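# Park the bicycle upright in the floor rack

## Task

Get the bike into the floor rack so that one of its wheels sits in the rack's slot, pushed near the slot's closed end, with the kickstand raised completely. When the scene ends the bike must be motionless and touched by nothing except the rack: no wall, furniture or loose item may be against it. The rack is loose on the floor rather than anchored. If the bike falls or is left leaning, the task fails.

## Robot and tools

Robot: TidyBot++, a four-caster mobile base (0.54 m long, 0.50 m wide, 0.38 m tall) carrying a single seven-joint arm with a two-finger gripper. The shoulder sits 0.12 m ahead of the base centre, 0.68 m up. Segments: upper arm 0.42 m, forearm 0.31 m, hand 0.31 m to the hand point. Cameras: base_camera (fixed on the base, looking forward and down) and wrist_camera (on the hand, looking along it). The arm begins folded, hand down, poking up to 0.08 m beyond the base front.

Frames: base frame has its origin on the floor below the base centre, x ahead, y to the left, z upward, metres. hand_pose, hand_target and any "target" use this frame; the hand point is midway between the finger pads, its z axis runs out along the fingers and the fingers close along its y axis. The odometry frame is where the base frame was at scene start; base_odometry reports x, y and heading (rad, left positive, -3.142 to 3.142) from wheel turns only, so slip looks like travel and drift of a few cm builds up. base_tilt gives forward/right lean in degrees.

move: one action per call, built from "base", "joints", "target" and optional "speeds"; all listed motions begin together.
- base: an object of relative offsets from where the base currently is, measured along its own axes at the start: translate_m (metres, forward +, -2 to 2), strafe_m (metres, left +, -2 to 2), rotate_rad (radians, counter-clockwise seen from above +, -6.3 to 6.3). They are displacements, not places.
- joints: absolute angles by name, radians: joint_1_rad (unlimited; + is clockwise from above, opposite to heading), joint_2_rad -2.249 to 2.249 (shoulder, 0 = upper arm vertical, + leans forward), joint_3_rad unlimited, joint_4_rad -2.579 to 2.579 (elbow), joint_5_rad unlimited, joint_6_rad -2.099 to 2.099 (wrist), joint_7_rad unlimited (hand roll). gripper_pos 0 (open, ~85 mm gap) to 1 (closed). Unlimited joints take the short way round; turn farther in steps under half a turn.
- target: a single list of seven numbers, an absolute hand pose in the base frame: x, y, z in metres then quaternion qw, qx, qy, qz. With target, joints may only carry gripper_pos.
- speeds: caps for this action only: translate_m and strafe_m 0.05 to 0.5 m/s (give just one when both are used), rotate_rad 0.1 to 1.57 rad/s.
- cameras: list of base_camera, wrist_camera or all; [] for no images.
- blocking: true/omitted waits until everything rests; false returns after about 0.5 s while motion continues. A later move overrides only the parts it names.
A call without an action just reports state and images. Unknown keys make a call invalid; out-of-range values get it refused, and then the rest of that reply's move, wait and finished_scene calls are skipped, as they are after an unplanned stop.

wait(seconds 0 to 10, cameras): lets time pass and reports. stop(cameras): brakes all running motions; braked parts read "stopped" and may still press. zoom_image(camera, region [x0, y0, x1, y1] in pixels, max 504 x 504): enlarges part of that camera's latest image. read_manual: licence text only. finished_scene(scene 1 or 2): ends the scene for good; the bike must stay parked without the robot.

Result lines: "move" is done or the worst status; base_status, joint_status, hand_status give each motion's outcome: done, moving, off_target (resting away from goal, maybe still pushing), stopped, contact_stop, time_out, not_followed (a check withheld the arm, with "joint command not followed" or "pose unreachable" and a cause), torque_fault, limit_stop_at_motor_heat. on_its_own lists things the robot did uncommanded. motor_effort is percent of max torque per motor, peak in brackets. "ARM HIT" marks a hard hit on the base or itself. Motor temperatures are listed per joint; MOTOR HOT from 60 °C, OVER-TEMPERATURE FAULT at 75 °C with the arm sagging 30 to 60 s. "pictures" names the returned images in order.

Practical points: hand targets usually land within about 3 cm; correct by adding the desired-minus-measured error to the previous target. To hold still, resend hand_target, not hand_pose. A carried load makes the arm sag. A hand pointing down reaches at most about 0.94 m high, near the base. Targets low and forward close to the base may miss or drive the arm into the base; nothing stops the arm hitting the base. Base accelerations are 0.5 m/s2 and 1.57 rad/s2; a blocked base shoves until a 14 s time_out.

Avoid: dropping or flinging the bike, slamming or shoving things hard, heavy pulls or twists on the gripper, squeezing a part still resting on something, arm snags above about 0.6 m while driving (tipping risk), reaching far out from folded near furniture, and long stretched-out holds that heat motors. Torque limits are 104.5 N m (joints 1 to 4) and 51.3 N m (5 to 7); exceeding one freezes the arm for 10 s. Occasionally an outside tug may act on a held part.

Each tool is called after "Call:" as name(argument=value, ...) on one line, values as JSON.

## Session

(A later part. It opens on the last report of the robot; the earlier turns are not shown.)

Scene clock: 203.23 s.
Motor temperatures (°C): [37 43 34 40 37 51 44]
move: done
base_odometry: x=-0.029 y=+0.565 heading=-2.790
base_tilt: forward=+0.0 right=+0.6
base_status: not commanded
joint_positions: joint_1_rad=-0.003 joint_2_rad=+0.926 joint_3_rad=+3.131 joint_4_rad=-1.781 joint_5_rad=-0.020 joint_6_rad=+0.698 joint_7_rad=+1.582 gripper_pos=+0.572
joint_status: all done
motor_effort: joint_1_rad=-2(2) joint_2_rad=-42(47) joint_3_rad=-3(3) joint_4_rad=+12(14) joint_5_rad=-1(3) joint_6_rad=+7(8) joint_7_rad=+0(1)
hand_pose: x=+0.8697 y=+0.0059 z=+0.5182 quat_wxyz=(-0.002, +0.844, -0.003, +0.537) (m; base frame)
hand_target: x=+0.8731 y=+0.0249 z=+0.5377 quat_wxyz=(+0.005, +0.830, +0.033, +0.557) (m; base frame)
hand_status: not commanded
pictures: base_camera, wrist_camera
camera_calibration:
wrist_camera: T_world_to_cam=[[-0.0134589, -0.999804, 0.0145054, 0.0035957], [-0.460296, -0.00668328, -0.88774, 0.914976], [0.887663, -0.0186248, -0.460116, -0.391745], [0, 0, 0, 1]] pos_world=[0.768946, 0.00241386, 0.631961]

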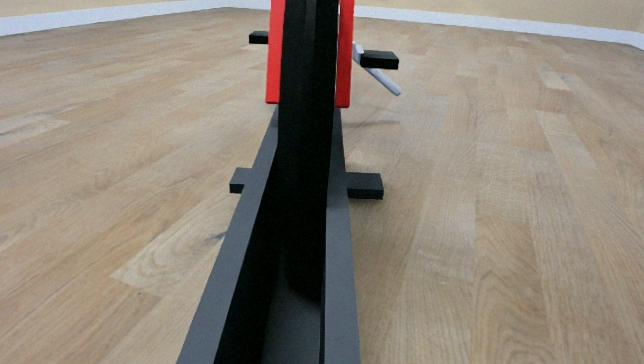

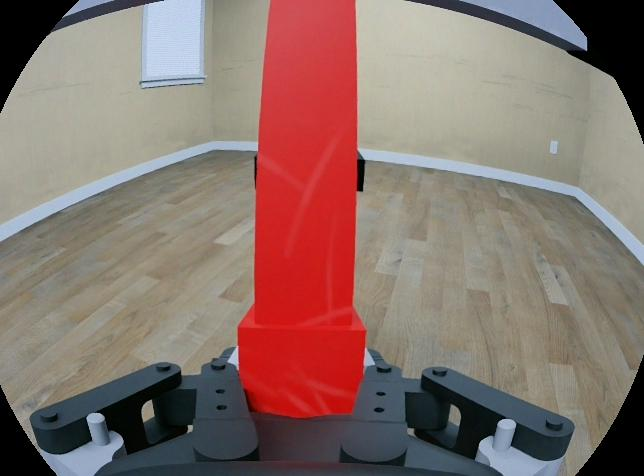

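Call:
move(joints={"joint_1_rad": -0.025, "joint_2_rad": 0.865, "joint_4_rad": -1.968, "joint_6_rad": 0.87})

Call:
move(joints={"joint_2_rad": 0.834, "joint_4_rad": -2.135, "joint_6_rad": 1.01})

Call:
zoom_image(camera="base_camera", region=[200, 0, 440, 240])

Scene clock: 204.63 s.
Motor temperatures (°C): [37 43 34 40 37 51 44]
move: done
base_odometry: x=-0.029 y=+0.565 heading=-2.790
base_tilt: forward=+0.0 right=+0.6
base_status: not commanded
joint_positions: joint_1_rad=-0.005 joint_2_rad=+0.879 joint_3_rad=+3.131 joint_4_rad=-1.961 joint_5_rad=-0.020 joint_6_rad=+0.831 joint_7_rad=+1.582 gripper_pos=+0.572
joint_status: all done
motor_effort: joint_1_rad=-1(2) joint_2_rad=-38(44) joint_3_rad=-2(3) joint_4_rad=+10(12) joint_5_rad=-1(2) joint_6_rad=+7(9) joint_7_rad=+0(0)
hand_pose: x=+0.8184 y=+0.0064 z=+0.5185 quat_wxyz=(-0.001, +0.844, -0.002, +0.537) (m; base frame)
hand_target: x=+0.8221 y=+0.0198 z=+0.5362 quat_wxyz=(+0.006, +0.831, +0.031, +0.556) (m; base frame)
hand_status: not commanded
pictures: base_camera, wrist_camera
camera_calibration:
wrist_camera: T_world_to_cam=[[-0.0120078, -0.999777, 0.0173537, 0.000767983], [-0.460762, -0.0098703, -0.887469, 0.891934], [0.887442, -0.0186525, -0.460541, -0.345644], [0, 0, 0, 1]] pos_world=[0.717718, 0.00312435, 0.632367]

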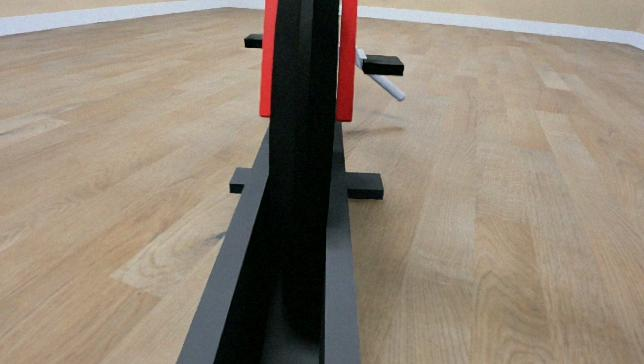

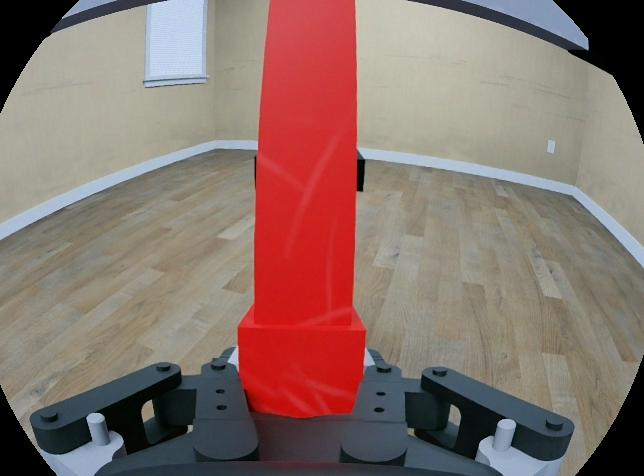

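Scene clock: 205.73 s.
Motor temperatures (°C): [37 43 34 40 37 51 44]
move: done
base_odometry: x=-0.029 y=+0.565 heading=-2.790
base_tilt: forward=+0.0 right=+0.6
base_status: not commanded
joint_positions: joint_1_rad=-0.008 joint_2_rad=+0.848 joint_3_rad=+3.131 joint_4_rad=-2.129 joint_5_rad=-0.020 joint_6_rad=+0.972 joint_7_rad=+1.582 gripper_pos=+0.572
joint_status: all done
motor_effort: joint_1_rad=-1(1) joint_2_rad=-35(40) joint_3_rad=-1(2) joint_4_rad=+8(10) joint_5_rad=+1(2) joint_6_rad=+7(8) joint_7_rad=+2(3)
hand_pose: x=+0.7682 y=+0.0072 z=+0.5191 quat_wxyz=(+0.000, +0.843, +0.000, +0.538) (m; base frame)
hand_target: x=+0.7725 y=+0.0186 z=+0.5370 quat_wxyz=(+0.006, +0.830, +0.031, +0.557) (m; base frame)
hand_status: not commanded
pictures: base_camera, wrist_camera
camera_calibration:
wrist_camera: T_world_to_cam=[[-0.0095485, -0.999743, 0.0205613, -0.00257513], [-0.458112, -0.0139039, -0.888786, 0.86799], [0.888843, -0.017906, -0.457862, -0.303286], [0, 0, 0, 1]] pos_world=[0.667186, 0.00406337, 0.632647]

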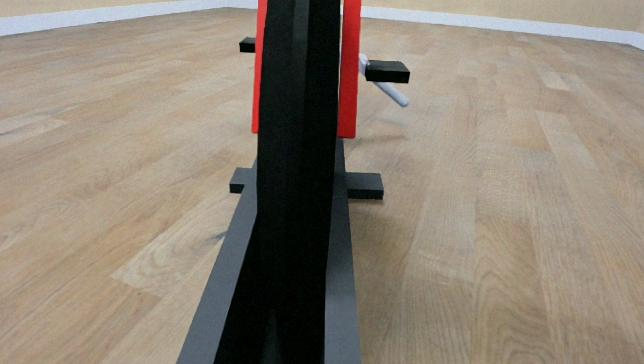

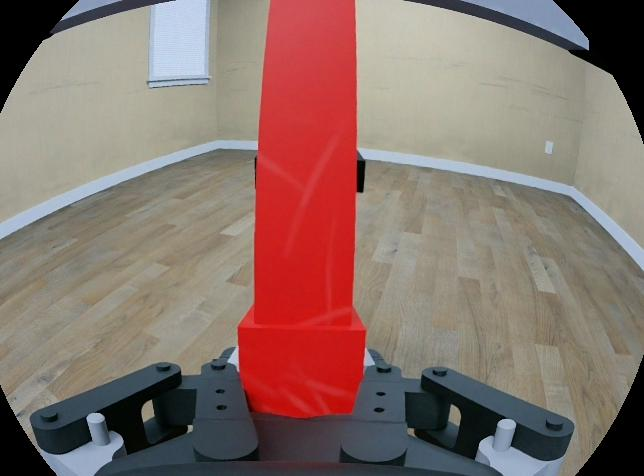

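Scaled by 2.100.

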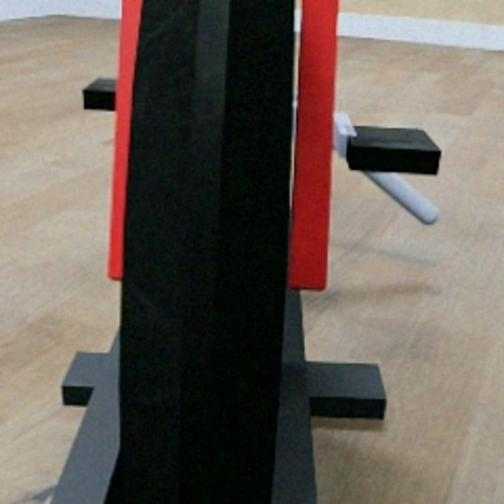

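Call:
move(joints={"joint_2_rad": 0.82, "joint_4_rad": -2.296, "joint_6_rad": 1.16})

Call:
move(joints={"joint_2_rad": 0.822, "joint_4_rad": -2.36, "joint_6_rad": 1.225})

Call:
move(joints={"joint_2_rad": 0.825, "joint_4_rad": -2.42, "joint_6_rad": 1.29})

Scene clock: 206.93 s.
Motor temperatures (°C): [37 43 34 40 37 51 44]
move: done
base_odometry: x=-0.029 y=+0.565 heading=-2.790
base_tilt: forward=+0.0 right=+0.6
base_status: not commanded
joint_positions: joint_1_rad=-0.013 joint_2_rad=+0.834 joint_3_rad=+3.131 joint_4_rad=-2.291 joint_5_rad=-0.020 joint_6_rad=+1.123 joint_7_rad=+1.583 gripper_pos=+0.572
joint_status: all done
motor_effort: joint_1_rad=+0(1) joint_2_rad=-32(37) joint_3_rad=+1(2) joint_4_rad=+5(9) joint_5_rad=-1(2) joint_6_rad=+7(9) joint_7_rad=+4(4)
hand_pose: x=+0.7182 y=+0.0091 z=+0.5198 quat_wxyz=(+0.000, +0.842, +0.003, +0.539) (m; base frame)
hand_target: x=+0.7229 y=+0.0173 z=+0.5376 quat_wxyz=(+0.006, +0.829, +0.031, +0.559) (m; base frame)
hand_status: not commanded
pictures: base_camera, wrist_camera
camera_calibration:
wrist_camera: T_world_to_cam=[[-0.00464796, -0.999708, 0.0236996, -0.00634355], [-0.456005, -0.0189734, -0.889775, 0.844751], [0.889965, -0.0149428, -0.455784, -0.26036], [0, 0, 0, 1]] pos_world=[0.616892, 0.00579558, 0.633121]

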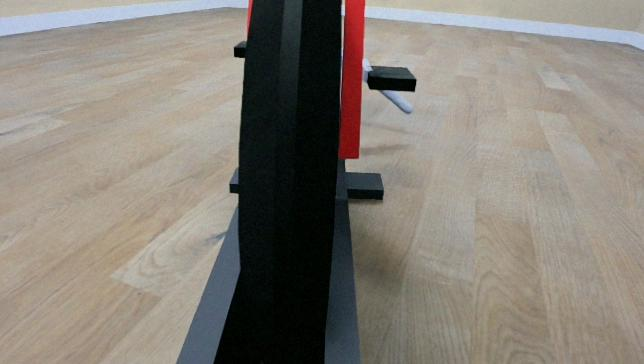

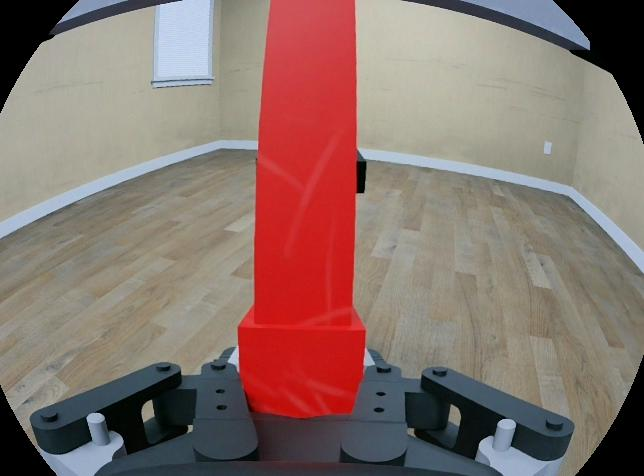

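Scene clock: 207.80 s.
Motor temperatures (°C): [37 43 34 40 37 51 44]
move: done
base_odometry: x=-0.029 y=+0.565 heading=-2.790
base_tilt: forward=+0.0 right=+0.6
base_status: not commanded
joint_positions: joint_1_rad=-0.014 joint_2_rad=+0.833 joint_3_rad=+3.131 joint_4_rad=-2.354 joint_5_rad=-0.020 joint_6_rad=+1.184 joint_7_rad=+1.583 gripper_pos=+0.572
joint_status: all done
motor_effort: joint_1_rad=+1(1) joint_2_rad=-32(36) joint_3_rad=+2(3) joint_4_rad=+4(6) joint_5_rad=-1(2) joint_6_rad=+8(10) joint_7_rad=+5(6)
hand_pose: x=+0.6984 y=+0.0090 z=+0.5201 quat_wxyz=(+0.000, +0.843, +0.004, +0.539) (m; base frame)
hand_target: x=+0.7026 y=+0.0168 z=+0.5369 quat_wxyz=(+0.006, +0.829, +0.031, +0.558) (m; base frame)
hand_status: not commanded
pictures: base_camera, wrist_camera
camera_calibration:
wrist_camera: T_world_to_cam=[[-0.00370993, -0.999682, 0.0249617, -0.0078002], [-0.456849, -0.0205103, -0.889308, 0.836348], [0.889537, -0.014703, -0.456627, -0.241885], [0, 0, 0, 1]] pos_world=[0.597221, 0.0057996, 0.633514]

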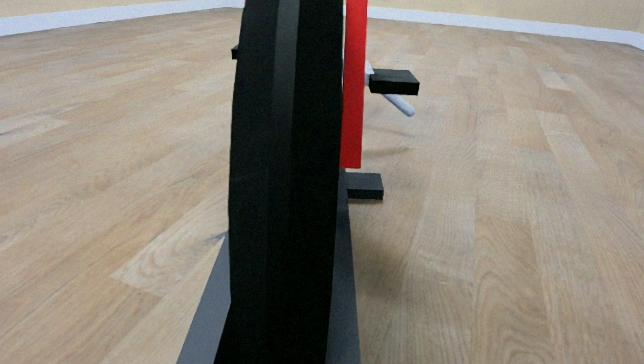

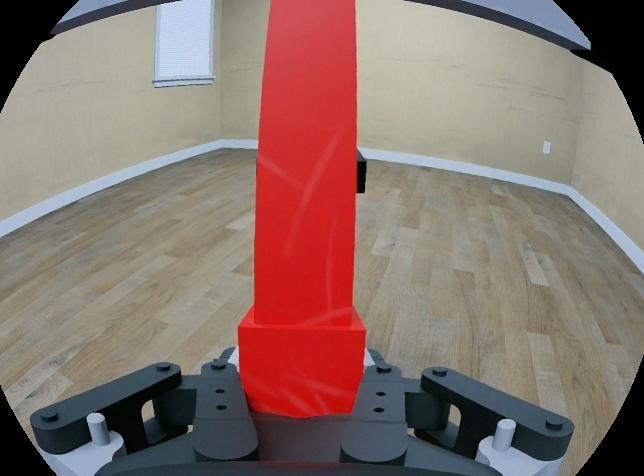

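Scene clock: 208.63 s.
Motor temperatures (°C): [37 43 34 40 37 51 44]
move: done
base_odometry: x=-0.029 y=+0.565 heading=-2.789
base_tilt: forward=+0.0 right=+0.6
base_status: not commanded
joint_positions: joint_1_rad=-0.015 joint_2_rad=+0.835 joint_3_rad=+3.131 joint_4_rad=-2.416 joint_5_rad=-0.020 joint_6_rad=+1.244 joint_7_rad=+1.583 gripper_pos=+0.572
joint_status: all done
motor_effort: joint_1_rad=+1(1) joint_2_rad=-32(36) joint_3_rad=+3(4) joint_4_rad=+3(5) joint_5_rad=-1(2) joint_6_rad=+8(10) joint_7_rad=+7(7)
hand_pose: x=+0.6786 y=+0.0091 z=+0.5203 quat_wxyz=(+0.000, +0.843, +0.004, +0.537) (m; base frame)
hand_target: x=+0.6840 y=+0.0163 z=+0.5380 quat_wxyz=(+0.006, +0.829, +0.031, +0.559) (m; base frame)
hand_status: not commanded
pictures: base_camera, wrist_camera
camera_calibration:
wrist_camera: T_world_to_cam=[[-0.00247399, -0.999653, 0.0262427, -0.00935407], [-0.45934, -0.0221744, -0.887984, 0.828583], [0.888257, -0.0142512, -0.459126, -0.221986], [0, 0, 0, 1]] pos_world=[0.577759, 0.00585892, 0.634094]

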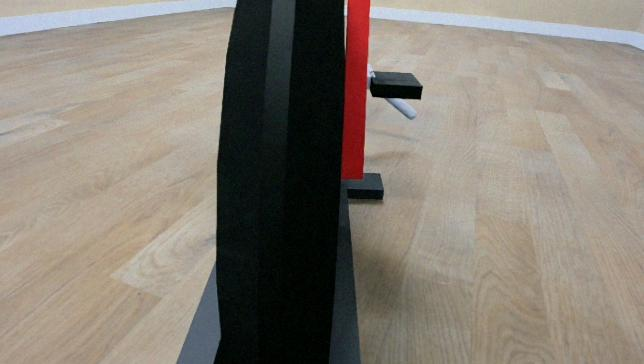

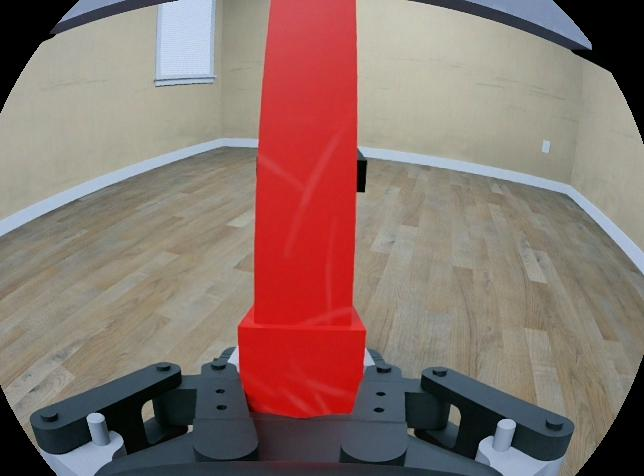

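Call:
move(joints={"joint_2_rad": 0.835, "joint_4_rad": -2.484, "joint_6_rad": 1.37})

Call:
move(joints={"joint_2_rad": 0.85, "joint_4_rad": -2.545, "joint_6_rad": 1.45})

Scene clock: 209.57 s.
Motor temperatures (°C): [37 43 34 40 37 51 44]
move: off_target
base_odometry: x=-0.029 y=+0.565 heading=-2.789
base_tilt: forward=+0.0 right=+0.6
base_status: not commanded
joint_positions: joint_1_rad=-0.021 joint_2_rad=+0.850 joint_3_rad=+3.131 joint_4_rad=-2.444 joint_5_rad=-0.020 joint_6_rad=+1.303 joint_7_rad=+1.583 gripper_pos=+0.573
joint_status: joint_4_rad off_target (ended at -2.444, target -2.484); the others done
motor_effort: joint_1_rad=+1(2) joint_2_rad=-37(39) joint_3_rad=+1(3) joint_4_rad=-5(6) joint_5_rad=-2(4) joint_6_rad=+11(13) joint_7_rad=+4(7)
hand_pose: x=+0.6713 y=+0.0121 z=+0.5216 quat_wxyz=(-0.001, +0.839, +0.007, +0.544) (m; base frame)
hand_target: x=+0.6645 y=+0.0157 z=+0.5398 quat_wxyz=(+0.006, +0.827, +0.031, +0.562) (m; base frame)
hand_status: not commanded
pictures: base_camera, wrist_camera
camera_calibration:
wrist_camera: T_world_to_cam=[[0.00306371, -0.999633, 0.0269271, -0.0104956], [-0.445696, -0.0254698, -0.894822, 0.820815], [0.895179, -0.0092598, -0.44561, -0.226634], [0, 0, 0, 1]] pos_world=[0.568744, 0.00831565, 0.633776]

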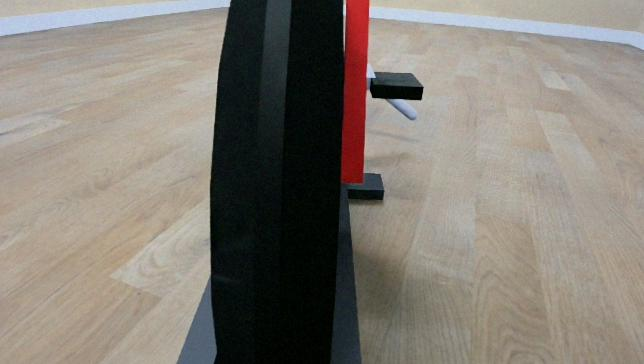

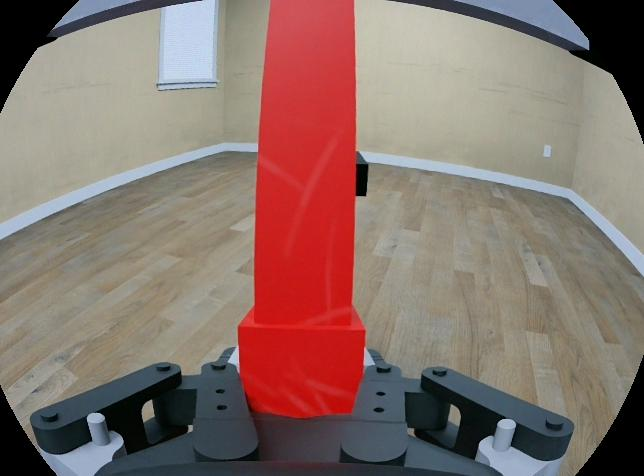

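Scene clock: 210.60 s.
Motor temperatures (°C): [37 43 34 40 37 51 44]
move: off_target
base_odometry: x=-0.029 y=+0.565 heading=-2.790
base_tilt: forward=+0.0 right=+0.6
base_status: not commanded
joint_positions: joint_1_rad=-0.022 joint_2_rad=+0.876 joint_3_rad=+3.130 joint_4_rad=-2.477 joint_5_rad=-0.020 joint_6_rad=+1.384 joint_7_rad=+1.583 gripper_pos=+0.576
joint_status: joint_4_rad off_target (ended at -2.477, target -2.545); the others done
motor_effort: joint_1_rad=+1(2) joint_2_rad=-39(42) joint_3_rad=+2(4) joint_4_rad=-11(14) joint_5_rad=-4(4) joint_6_rad=+13(15) joint_7_rad=+6(7)
hand_pose: x=+0.6627 y=+0.0122 z=+0.5229 quat_wxyz=(-0.001, +0.833, +0.007, +0.553) (m; base frame)
hand_target: x=+0.6458 y=+0.0153 z=+0.5414 quat_wxyz=(+0.006, +0.826, +0.031, +0.563) (m; base frame)
hand_status: not commanded
pictures: base_camera, wrist_camera
camera_calibration:
wrist_camera: T_world_to_cam=[[0.00319538, -0.999625, 0.0271815, -0.0106311], [-0.425787, -0.0259546, -0.904451, 0.810089], [0.904818, -0.00868348, -0.42571, -0.235183], [0, 0, 0, 1]] pos_world=[0.557757, 0.00835627, 0.632855]

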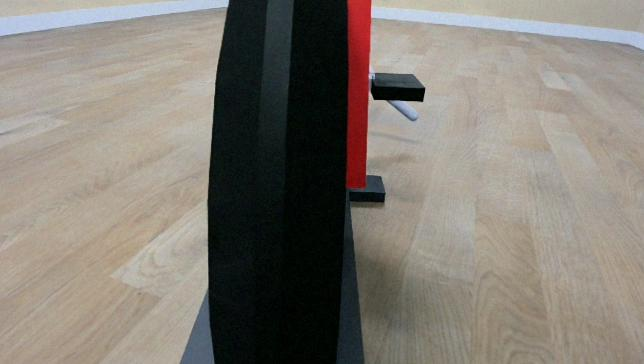

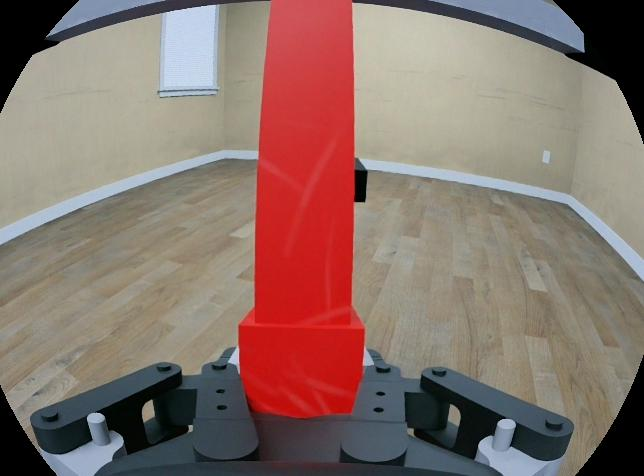

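Call:
move(joints={"joint_2_rad": 0.865, "joint_4_rad": -2.44, "joint_6_rad": 1.31})

Call:
move(joints={"gripper_pos": 0.45})

Call:
move(joints={"gripper_pos": 0.15})

Scene clock: 211.73 s.
Motor temperatures (°C): [37 43 34 40 37 51 44]
move: done
base_odometry: x=-0.029 y=+0.565 heading=-2.789
base_tilt: forward=+0.0 right=+0.6
base_status: not commanded
joint_positions: joint_1_rad=-0.022 joint_2_rad=+0.875 joint_3_rad=+3.130 joint_4_rad=-2.460 joint_5_rad=-0.020 joint_6_rad=+1.364 joint_7_rad=+1.583 gripper_pos=+0.576
joint_status: all done
motor_effort: joint_1_rad=+1(1) joint_2_rad=-30(39) joint_3_rad=+2(3) joint_4_rad=+3(11) joint_5_rad=-2(4) joint_6_rad=+8(14) joint_7_rad=+5(6)
hand_pose: x=+0.6682 y=+0.0124 z=+0.5219 quat_wxyz=(-0.001, +0.833, +0.007, +0.553) (m; base frame)
hand_target: x=+0.6716 y=+0.0159 z=+0.5164 quat_wxyz=(+0.006, +0.840, +0.031, +0.542) (m; base frame)
hand_status: not commanded
pictures: base_camera, wrist_camera
camera_calibration:
wrist_camera: T_world_to_cam=[[0.00316196, -0.999635, 0.0268156, -0.0102112], [-0.426724, -0.0256005, -0.90402, 0.811852], [0.904376, -0.0085844, -0.426649, -0.239758], [0, 0, 0, 1]] pos_world=[0.5633, 0.00851813, 0.631911]

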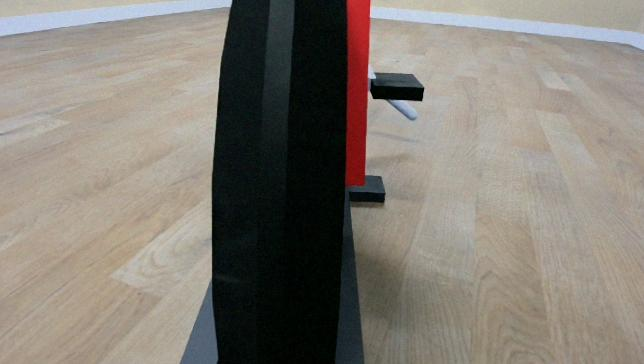

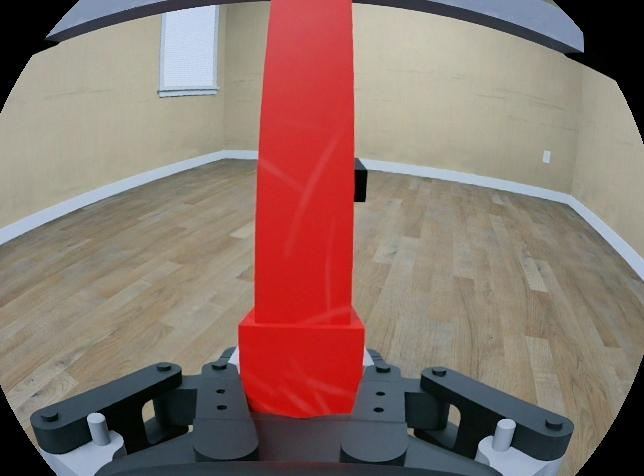

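Scene clock: 212.53 s.
Motor temperatures (°C): [37 43 34 40 37 51 44]
move: done
base_odometry: x=-0.029 y=+0.565 heading=-2.790
base_tilt: forward=+0.0 right=+0.6
base_status: not commanded
joint_positions: joint_1_rad=-0.021 joint_2_rad=+0.875 joint_3_rad=+3.134 joint_4_rad=-2.451 joint_5_rad=-0.020 joint_6_rad=+1.363 joint_7_rad=+1.596 gripper_pos=+0.450
joint_status: all done
motor_effort: joint_1_rad=-1(3) joint_2_rad=-31(31) joint_3_rad=-2(3) joint_4_rad=+2(3) joint_5_rad=+0(3) joint_6_rad=+8(9) joint_7_rad=+1(5)
hand_pose: x=+0.6716 y=+0.0105 z=+0.5235 quat_wxyz=(+0.004, +0.831, +0.012, +0.556) (m; base frame)
hand_target: x=+0.6716 y=+0.0159 z=+0.5164 quat_wxyz=(+0.006, +0.840, +0.031, +0.542) (m; base frame)
hand_status: not commanded
pictures: base_camera, wrist_camera
camera_calibration:
wrist_camera: T_world_to_cam=[[0.00522371, -0.999123, 0.0415383, -0.0212032], [-0.41965, -0.0398944, -0.906809, 0.81165], [0.907671, -0.0126946, -0.41949, -0.24813], [0, 0, 0, 1]] pos_world=[0.56594, 0.00804579, 0.632804]

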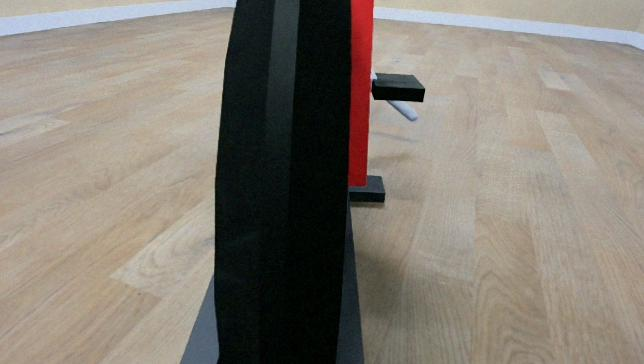

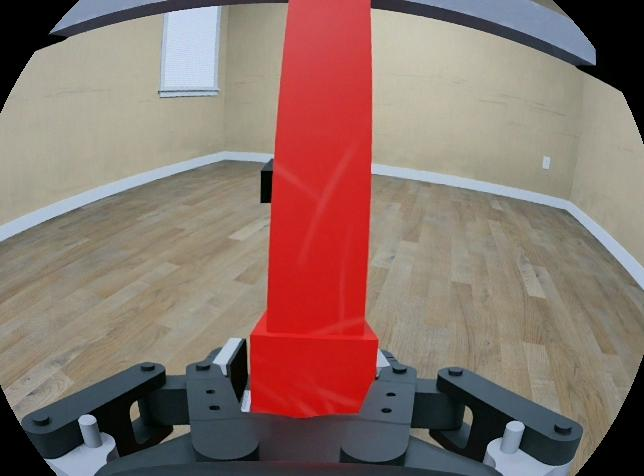

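Scene clock: 213.23 s.
Motor temperatures (°C): [37 43 34 40 37 51 44]
move: done
base_odometry: x=-0.029 y=+0.565 heading=-2.790
base_tilt: forward=+0.0 right=+0.6
base_status: not commanded
joint_positions: joint_1_rad=-0.021 joint_2_rad=+0.875 joint_3_rad=+3.135 joint_4_rad=-2.451 joint_5_rad=-0.020 joint_6_rad=+1.363 joint_7_rad=+1.596 gripper_pos=+0.150
joint_status: all done
motor_effort: joint_1_rad=+0(4) joint_2_rad=-30(31) joint_3_rad=-1(3) joint_4_rad=+2(3) joint_5_rad=-2(2) joint_6_rad=+8(8) joint_7_rad=+1(1)
hand_pose: x=+0.6719 y=+0.0097 z=+0.5237 quat_wxyz=(+0.005, +0.831, +0.012, +0.556) (m; base frame)
hand_target: x=+0.6716 y=+0.0159 z=+0.5164 quat_wxyz=(+0.006, +0.840, +0.031, +0.542) (m; base frame)
hand_status: not commanded
pictures: base_camera, wrist_camera
camera_calibration:
wrist_camera: T_world_to_cam=[[0.00401155, -0.999093, 0.0423829, -0.0216226], [-0.419175, -0.04016, -0.907017, 0.81163], [0.907897, -0.0141273, -0.418956, -0.248745], [0, 0, 0, 1]] pos_world=[0.566136, 0.00747795, 0.632865]

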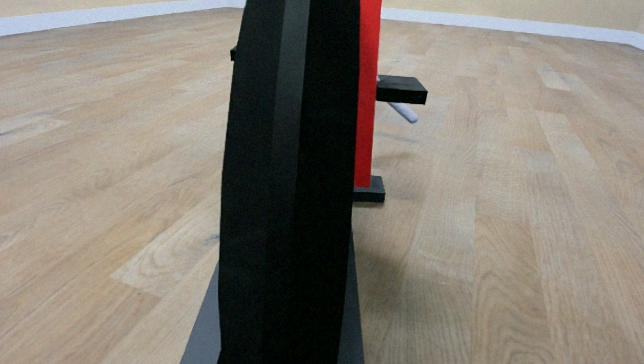

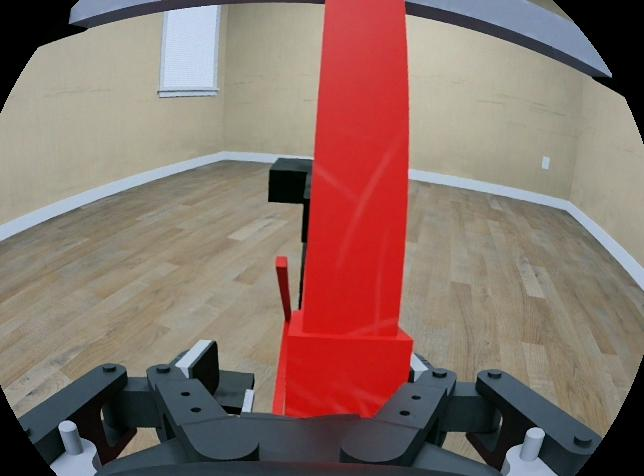

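Call:
move(joints={"gripper_pos": 0.0})

Call:
move(base={"translate_m": -0.25}, speeds={"translate_m": 0.1})

Scene clock: 213.87 s.
Motor temperatures (°C): [37 43 34 40 37 51 44]
move: done
base_odometry: x=-0.029 y=+0.565 heading=-2.790
base_tilt: forward=+0.0 right=+0.6
base_status: not commanded
joint_positions: joint_1_rad=-0.021 joint_2_rad=+0.875 joint_3_rad=+3.135 joint_4_rad=-2.451 joint_5_rad=-0.020 joint_6_rad=+1.363 joint_7_rad=+1.596 gripper_pos=+0.000
joint_status: all done
motor_effort: joint_1_rad=+0(1) joint_2_rad=-31(31) joint_3_rad=-1(1) joint_4_rad=+2(2) joint_5_rad=-1(2) joint_6_rad=+8(8) joint_7_rad=+1(1)
hand_pose: x=+0.6719 y=+0.0097 z=+0.5237 quat_wxyz=(+0.005, +0.831, +0.012, +0.556) (m; base frame)
hand_target: x=+0.6716 y=+0.0159 z=+0.5164 quat_wxyz=(+0.006, +0.840, +0.031, +0.542) (m; base frame)
hand_status: not commanded
pictures: base_camera, wrist_camera
camera_calibration:
wrist_camera: T_world_to_cam=[[0.00401155, -0.999093, 0.0423829, -0.0216226], [-0.419175, -0.04016, -0.907017, 0.81163], [0.907897, -0.0141273, -0.418956, -0.248745], [0, 0, 0, 1]] pos_world=[0.566136, 0.00747795, 0.632865]

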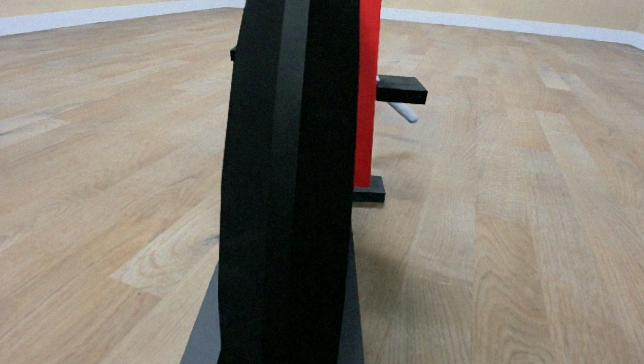

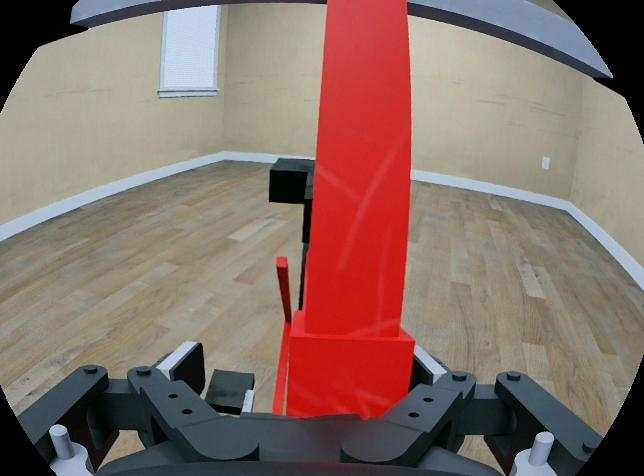

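Scene clock: 216.90 s.
Motor temperatures (°C): [37 43 34 40 37 51 44]
move: done
base_odometry: x=+0.206 y=+0.651 heading=-2.790
base_tilt: forward=+0.0 right=+0.6
base_status: done
joint_positions: joint_1_rad=-0.021 joint_2_rad=+0.875 joint_3_rad=+3.135 joint_4_rad=-2.445 joint_5_rad=-0.020 joint_6_rad=+1.363 joint_7_rad=+1.596 gripper_pos=+0.000
joint_status: not commanded
motor_effort: joint_1_rad=+0(1) joint_2_rad=-31(32) joint_3_rad=-1(1) joint_4_rad=+2(4) joint_5_rad=-1(2) joint_6_rad=+8(8) joint_7_rad=+1(1)
hand_pose: x=+0.6745 y=+0.0098 z=+0.5250 quat_wxyz=(+0.005, +0.829, +0.012, +0.558) (m; base frame)
hand_target: x=+0.6716 y=+0.0159 z=+0.5164 quat_wxyz=(+0.006, +0.840, +0.031, +0.542) (m; base frame)
hand_status: not commanded
pictures: base_camera, wrist_camera
camera_calibration:
wrist_camera: T_world_to_cam=[[0.00373043, -0.9991, 0.0422525, -0.0213734], [-0.413796, -0.0400079, -0.90949, 0.811629], [0.910362, -0.0140911, -0.413572, -0.25505], [0, 0, 0, 1]] pos_world=[0.568116, 0.00752348, 0.63359]

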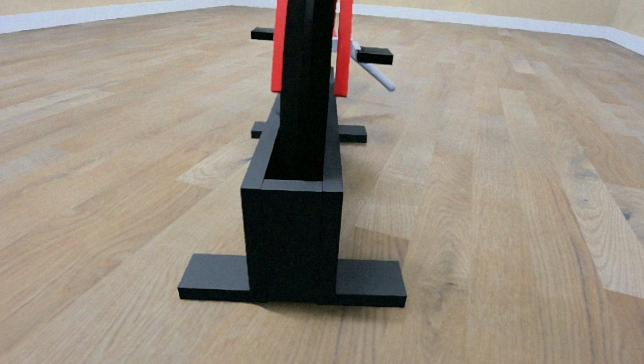

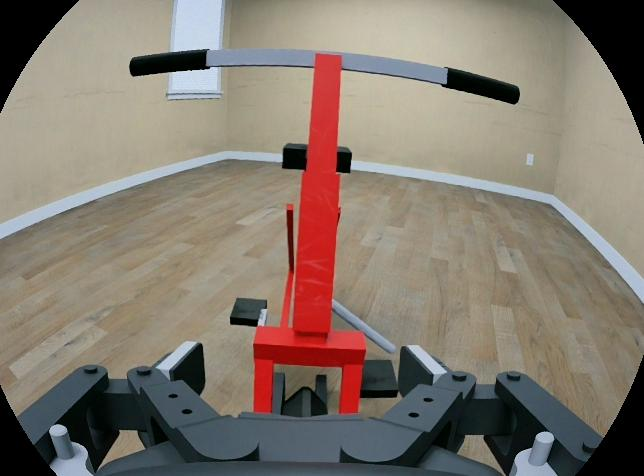

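Call:
move(joints={"joint_1_rad": 0.0, "joint_2_rad": -0.3, "joint_4_rad": -2.2, "joint_6_rad": -0.9, "joint_7_rad": 1.57}, cameras=[])

Call:
move(base={"translate_m": 0.17, "strafe_m": 0.737}, cameras=[])

Call:
move(base={"translate_m": 0.804, "strafe_m": 0.451, "rotate_rad": -2.70})

Scene clock: 220.80 s.
Motor temperatures (°C): [37 43 34 40 37 51 44]
move: done
base_odometry: x=+0.206 y=+0.651 heading=-2.790
base_tilt: forward=+0.0 right=+0.6
base_status: not commanded
joint_positions: joint_1_rad=-0.017 joint_2_rad=-0.278 joint_3_rad=+3.135 joint_4_rad=-2.210 joint_5_rad=-0.020 joint_6_rad=-0.844 joint_7_rad=+1.595 gripper_pos=+0.000
joint_status: all done
motor_effort: joint_1_rad=+0(1) joint_2_rad=-6(33) joint_3_rad=+0(2) joint_4_rad=+18(19) joint_5_rad=-2(2) joint_6_rad=+3(9) joint_7_rad=+1(2)
hand_pose: x=+0.4088 y=+0.0129 z=+0.6848 quat_wxyz=(-0.008, +0.983, +0.019, +0.182) (m; base frame)
hand_target: x=+0.3964 y=+0.0018 z=+0.6888 quat_wxyz=(+0.000, +0.985, +0.000, +0.170) (m; base frame)
hand_status: not commanded
pictures: none
No camera images: "cameras" was empty.

Scene clock: 223.67 s.
Motor temperatures (°C): [37 43 34 40 37 51 44]
move: done
base_odometry: x=+0.300 y=-0.100 heading=-2.789
base_tilt: forward=+0.0 right=+0.6
base_status: done
joint_positions: joint_1_rad=-0.015 joint_2_rad=-0.279 joint_3_rad=+3.135 joint_4_rad=-2.209 joint_5_rad=-0.020 joint_6_rad=-0.847 joint_7_rad=+1.595 gripper_pos=+0.000
joint_status: not commanded
motor_effort: joint_1_rad=+0(1) joint_2_rad=-6(7) joint_3_rad=+0(2) joint_4_rad=+18(18) joint_5_rad=-1(3) joint_6_rad=+4(4) joint_7_rad=+1(1)
hand_pose: x=+0.4083 y=+0.0121 z=+0.6850 quat_wxyz=(-0.007, +0.983, +0.017, +0.181) (m; base frame)
hand_target: x=+0.3964 y=+0.0018 z=+0.6888 quat_wxyz=(+0.000, +0.985, +0.000, +0.170) (m; base frame)
hand_status: not commanded
pictures: none
No camera images: "cameras" was empty.

Scene clock: 227.37 s.
Motor temperatures (°C): [37 43 34 40 37 51 44]
move: done
base_odometry: x=-0.298 y=-0.801 heading=+0.795
base_tilt: forward=+0.0 right=+0.6
base_status: done
joint_positions: joint_1_rad=-0.012 joint_2_rad=-0.285 joint_3_rad=+3.135 joint_4_rad=-2.206 joint_5_rad=-0.020 joint_6_rad=-0.851 joint_7_rad=+1.595 gripper_pos=+0.000
joint_status: not commanded
motor_effort: joint_1_rad=+0(1) joint_2_rad=-6(8) joint_3_rad=+1(1) joint_4_rad=+18(19) joint_5_rad=-1(2) joint_6_rad=+3(4) joint_7_rad=+1(1)
hand_pose: x=+0.4082 y=+0.0113 z=+0.6874 quat_wxyz=(-0.007, +0.983, +0.016, +0.184) (m; base frame)
hand_target: x=+0.3964 y=+0.0018 z=+0.6888 quat_wxyz=(+0.000, +0.985, +0.000, +0.170) (m; base frame)
hand_status: not commanded
pictures: base_camera, wrist_camera
camera_calibration:
wrist_camera: T_world_to_cam=[[0.0417486, -0.999037, 0.0134989, -0.0215011], [-0.945577, -0.0438712, -0.322428, 0.662756], [0.32271, 0.000696719, -0.946498, 0.660624], [0, 0, 0, 1]] pos_world=[0.414395, 0.00713529, 0.839261]

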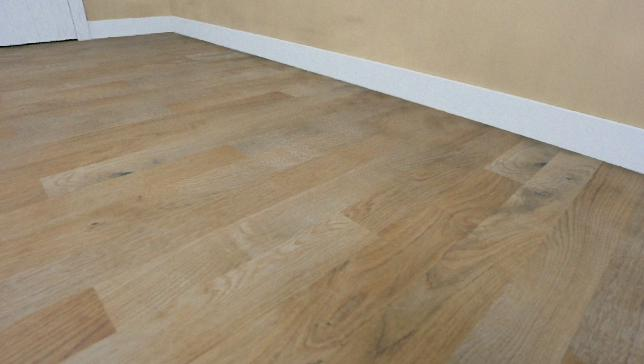

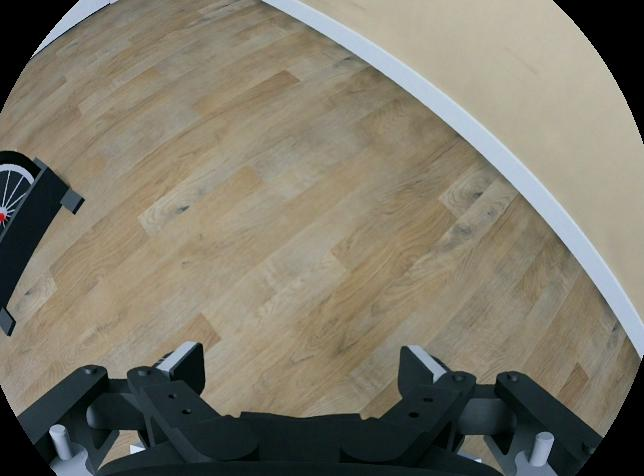

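Call:
zoom_image(camera="wrist_camera", region=[0, 120, 160, 360])

Call:
move(base={"translate_m": -1.016, "strafe_m": 0.967}, joints={"joint_2_rad": 0.15, "joint_4_rad": -1.55, "joint_6_rad": -1.1})

Call:
move(base={"translate_m": 0.352, "strafe_m": 0.527})

Scaled by 2.100.

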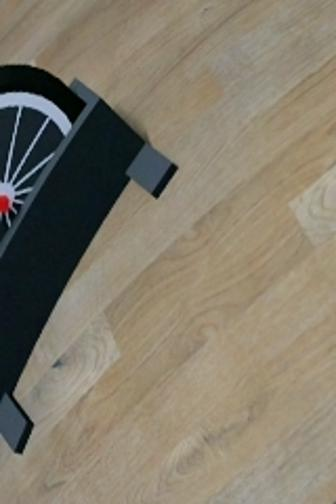

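Scene clock: 231.73 s.
Motor temperatures (°C): [37 43 34 40 37 51 44]
move: done
base_odometry: x=-1.700 y=-0.848 heading=+0.795
base_tilt: forward=+0.0 right=+0.6
base_status: done
joint_positions: joint_1_rad=-0.011 joint_2_rad=+0.129 joint_3_rad=+3.135 joint_4_rad=-1.558 joint_5_rad=-0.020 joint_6_rad=-1.049 joint_7_rad=+1.595 gripper_pos=+0.000
joint_status: all done
motor_effort: joint_1_rad=+0(1) joint_2_rad=-23(25) joint_3_rad=+0(2) joint_4_rad=+19(20) joint_5_rad=-2(3) joint_6_rad=+3(5) joint_7_rad=+1(1)
hand_pose: x=+0.6080 y=+0.0148 z=+0.7764 quat_wxyz=(-0.009, +0.979, +0.017, +0.201) (m; base frame)
hand_target: x=+0.5979 y=+0.0021 z=+0.7640 quat_wxyz=(+0.000, +0.985, +0.000, +0.170) (m; base frame)
hand_status: not commanded
pictures: base_camera, wrist_camera
camera_calibration:
wrist_camera: T_world_to_cam=[[0.0438427, -0.998978, 0.0109695, -0.0267968], [-0.933226, -0.0448714, -0.356477, 0.899447], [0.356605, 0.00539194, -0.93424, 0.650209], [0, 0, 0, 1]] pos_world=[0.608694, 0.0100842, 0.928377]

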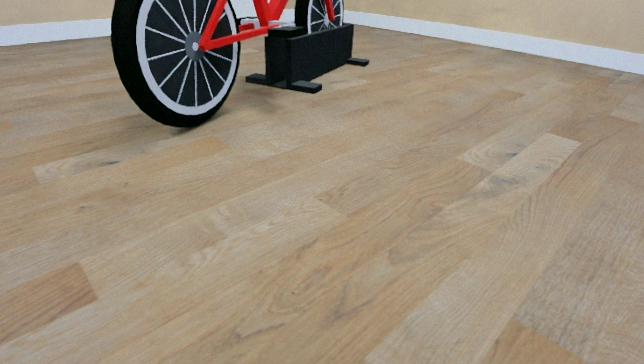

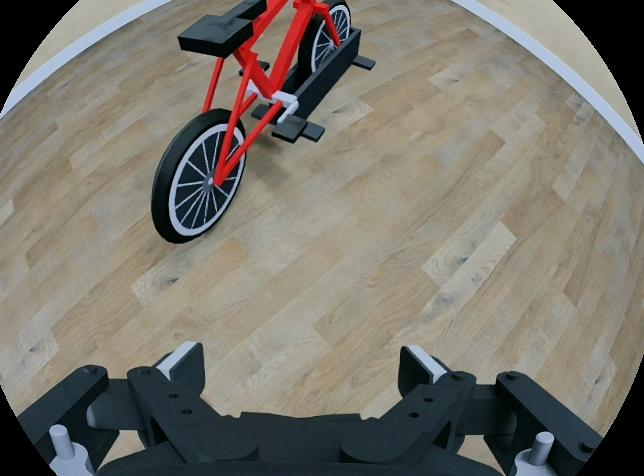

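Scene clock: 234.33 s.
Motor temperatures (°C): [37 43 34 40 37 51 44]
move: done
base_odometry: x=-1.830 y=-0.228 heading=+0.795
base_tilt: forward=+0.0 right=+0.6
base_status: done
joint_positions: joint_1_rad=-0.007 joint_2_rad=+0.133 joint_3_rad=+3.136 joint_4_rad=-1.557 joint_5_rad=-0.020 joint_6_rad=-1.049 joint_7_rad=+1.595 gripper_pos=+0.000
joint_status: not commanded
motor_effort: joint_1_rad=+0(2) joint_2_rad=-23(25) joint_3_rad=+0(2) joint_4_rad=+19(20) joint_5_rad=-1(3) joint_6_rad=+4(4) joint_7_rad=+1(1)
hand_pose: x=+0.6085 y=+0.0132 z=+0.7752 quat_wxyz=(-0.009, +0.980, +0.015, +0.200) (m; base frame)
hand_target: x=+0.5979 y=+0.0021 z=+0.7640 quat_wxyz=(+0.000, +0.985, +0.000, +0.170) (m; base frame)
hand_status: not commanded
pictures: base_camera, wrist_camera
camera_calibration:
wrist_camera: T_world_to_cam=[[0.0404825, -0.999121, 0.0109045, -0.0263643], [-0.934393, -0.0417211, -0.353794, 0.898014], [0.353937, 0.0041334, -0.93526, 0.651301], [0, 0, 0, 1]] pos_world=[0.609645, 0.00843298, 0.927135]

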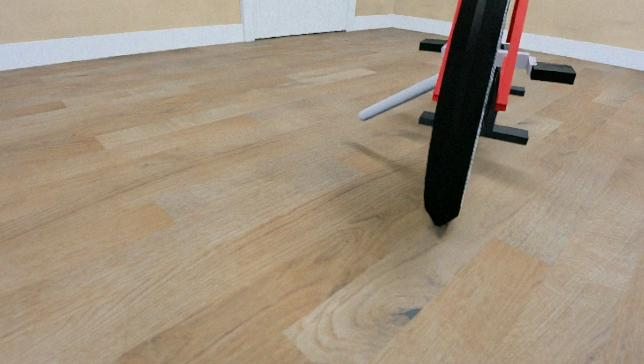

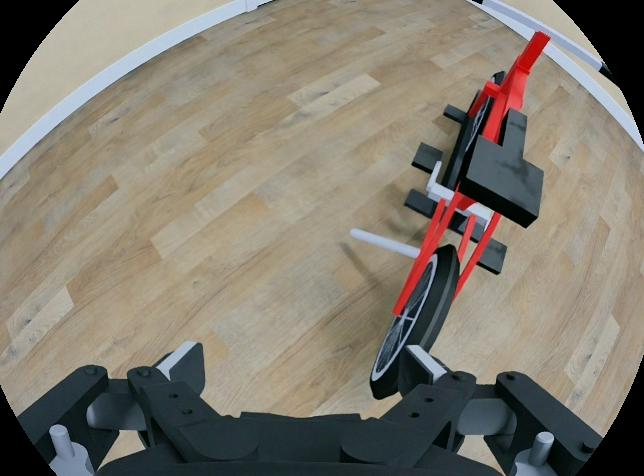

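Call:
move(joints={"joint_1_rad": 0.20, "joint_2_rad": 0.3, "joint_4_rad": -2.4, "joint_6_rad": -0.5, "joint_7_rad": -3.4, "gripper_pos": 0.1}, cameras=[])

Call:
move(base={"translate_m": 0.24}, speeds={"translate_m": 0.15})

Scene clock: 237.80 s.
Motor temperatures (°C): [37 43 34 40 37 51 44]
move: done
base_odometry: x=-1.830 y=-0.228 heading=+0.795
base_tilt: forward=+0.0 right=+0.6
base_status: not commanded
joint_positions: joint_1_rad=+0.183 joint_2_rad=+0.274 joint_3_rad=+3.136 joint_4_rad=-2.388 joint_5_rad=-0.020 joint_6_rad=-0.552 joint_7_rad=+2.835 gripper_pos=+0.100
joint_status: all done
motor_effort: joint_1_rad=+0(1) joint_2_rad=-17(23) joint_3_rad=+0(1) joint_4_rad=+7(19) joint_5_rad=-2(2) joint_6_rad=-1(3) joint_7_rad=+1(2)
hand_pose: x=+0.3526 y=-0.0368 z=+0.4975 quat_wxyz=(-0.028, +0.860, +0.509, -0.023) (m; base frame)
hand_target: x=+0.3550 y=-0.0460 z=+0.4888 quat_wxyz=(-0.020, +0.848, +0.528, -0.021) (m; base frame)
hand_status: not commanded
pictures: none
No camera images: "cameras" was empty.

Scene clock: 240.00 s.
Motor temperatures (°C): [37 43 34 40 37 51 44]
move: done
base_odometry: x=-1.662 y=-0.056 heading=+0.796
base_tilt: forward=+0.0 right=+0.6
base_status: done
joint_positions: joint_1_rad=+0.185 joint_2_rad=+0.283 joint_3_rad=+3.136 joint_4_rad=-2.396 joint_5_rad=-0.020 joint_6_rad=-0.545 joint_7_rad=+2.837 gripper_pos=+0.100
joint_status: not commanded
motor_effort: joint_1_rad=+0(1) joint_2_rad=-17(19) joint_3_rad=-1(1) joint_4_rad=+7(9) joint_5_rad=-1(2) joint_6_rad=-1(2) joint_7_rad=+1(1)
hand_pose: x=+0.3484 y=-0.0366 z=+0.4943 quat_wxyz=(-0.031, +0.860, +0.509, -0.027) (m; base frame)
hand_target: x=+0.3550 y=-0.0460 z=+0.4888 quat_wxyz=(-0.020, +0.848, +0.528, -0.021) (m; base frame)
hand_status: not commanded
pictures: base_camera, wrist_camera
camera_calibration:
wrist_camera: T_world_to_cam=[[0.881947, -0.466958, -0.0641839, -0.299075], [-0.464136, -0.884092, 0.0543906, 0.15711], [-0.0821426, -0.0181796, -0.996455, 0.662258], [0, 0, 0, 1]] pos_world=[0.391088, 0.011284, 0.632169]

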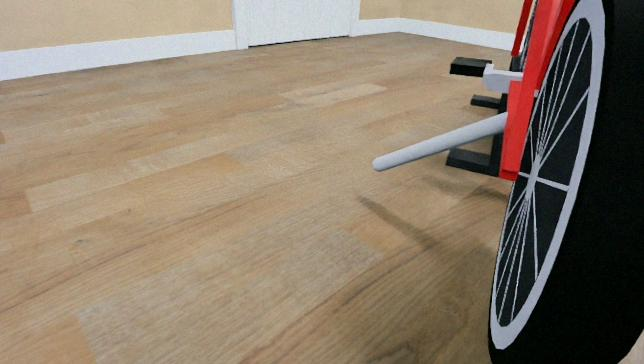

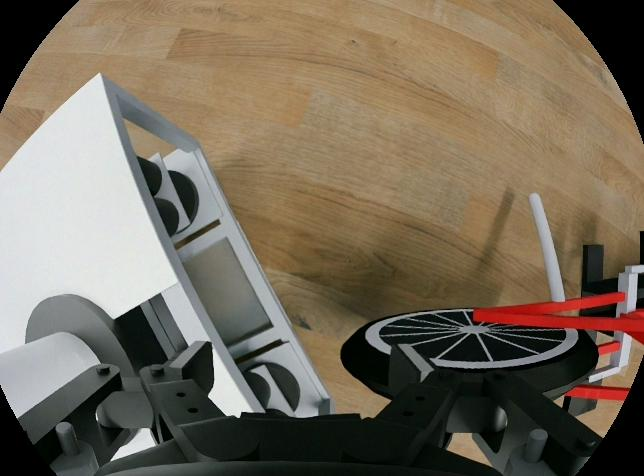

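Call:
move(base={"translate_m": 0.02}, speeds={"translate_m": 0.1}, joints={"joint_1_rad": 0.223, "joint_2_rad": 1.44, "joint_4_rad": -1.89, "joint_6_rad": 0.82, "joint_7_rad": -3.01, "gripper_pos": 0.0})

Scene clock: 243.37 s.
Motor temperatures (°C): [37 42 34 40 37 51 44]
move: done
base_odometry: x=-1.648 y=-0.042 heading=+0.796
base_tilt: forward=+0.0 right=+0.6
base_status: done
joint_positions: joint_1_rad=+0.206 joint_2_rad=+1.423 joint_3_rad=+3.136 joint_4_rad=-1.902 joint_5_rad=-0.020 joint_6_rad=+0.772 joint_7_rad=+3.226 gripper_pos=+0.000
joint_status: all done
motor_effort: joint_1_rad=+0(1) joint_2_rad=-37(40) joint_3_rad=-1(2) joint_4_rad=+0(10) joint_5_rad=-2(2) joint_6_rad=+5(5) joint_7_rad=+1(2)
hand_pose: x=+0.6396 y=-0.1083 z=+0.1761 quat_wxyz=(+0.234, +0.723, +0.627, +0.172) (m; base frame)
hand_target: x=+0.6481 y=-0.1177 z=+0.1767 quat_wxyz=(+0.254, +0.702, +0.641, +0.178) (m; base frame)
hand_status: not commanded
pictures: base_camera, wrist_camera
camera_calibration:
wrist_camera: T_world_to_cam=[[0.818976, -0.0863614, 0.567292, -0.639512], [-0.163918, -0.982625, 0.0870524, 0.0377128], [0.549918, -0.164283, -0.818903, -0.0836154], [0, 0, 0, 1]] pos_world=[0.575908, -0.0319082, 0.291034]

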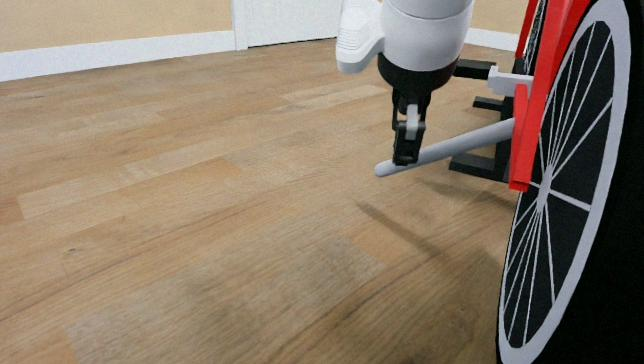

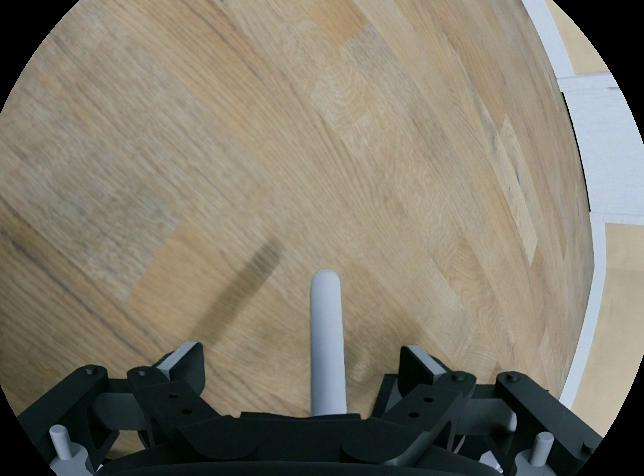

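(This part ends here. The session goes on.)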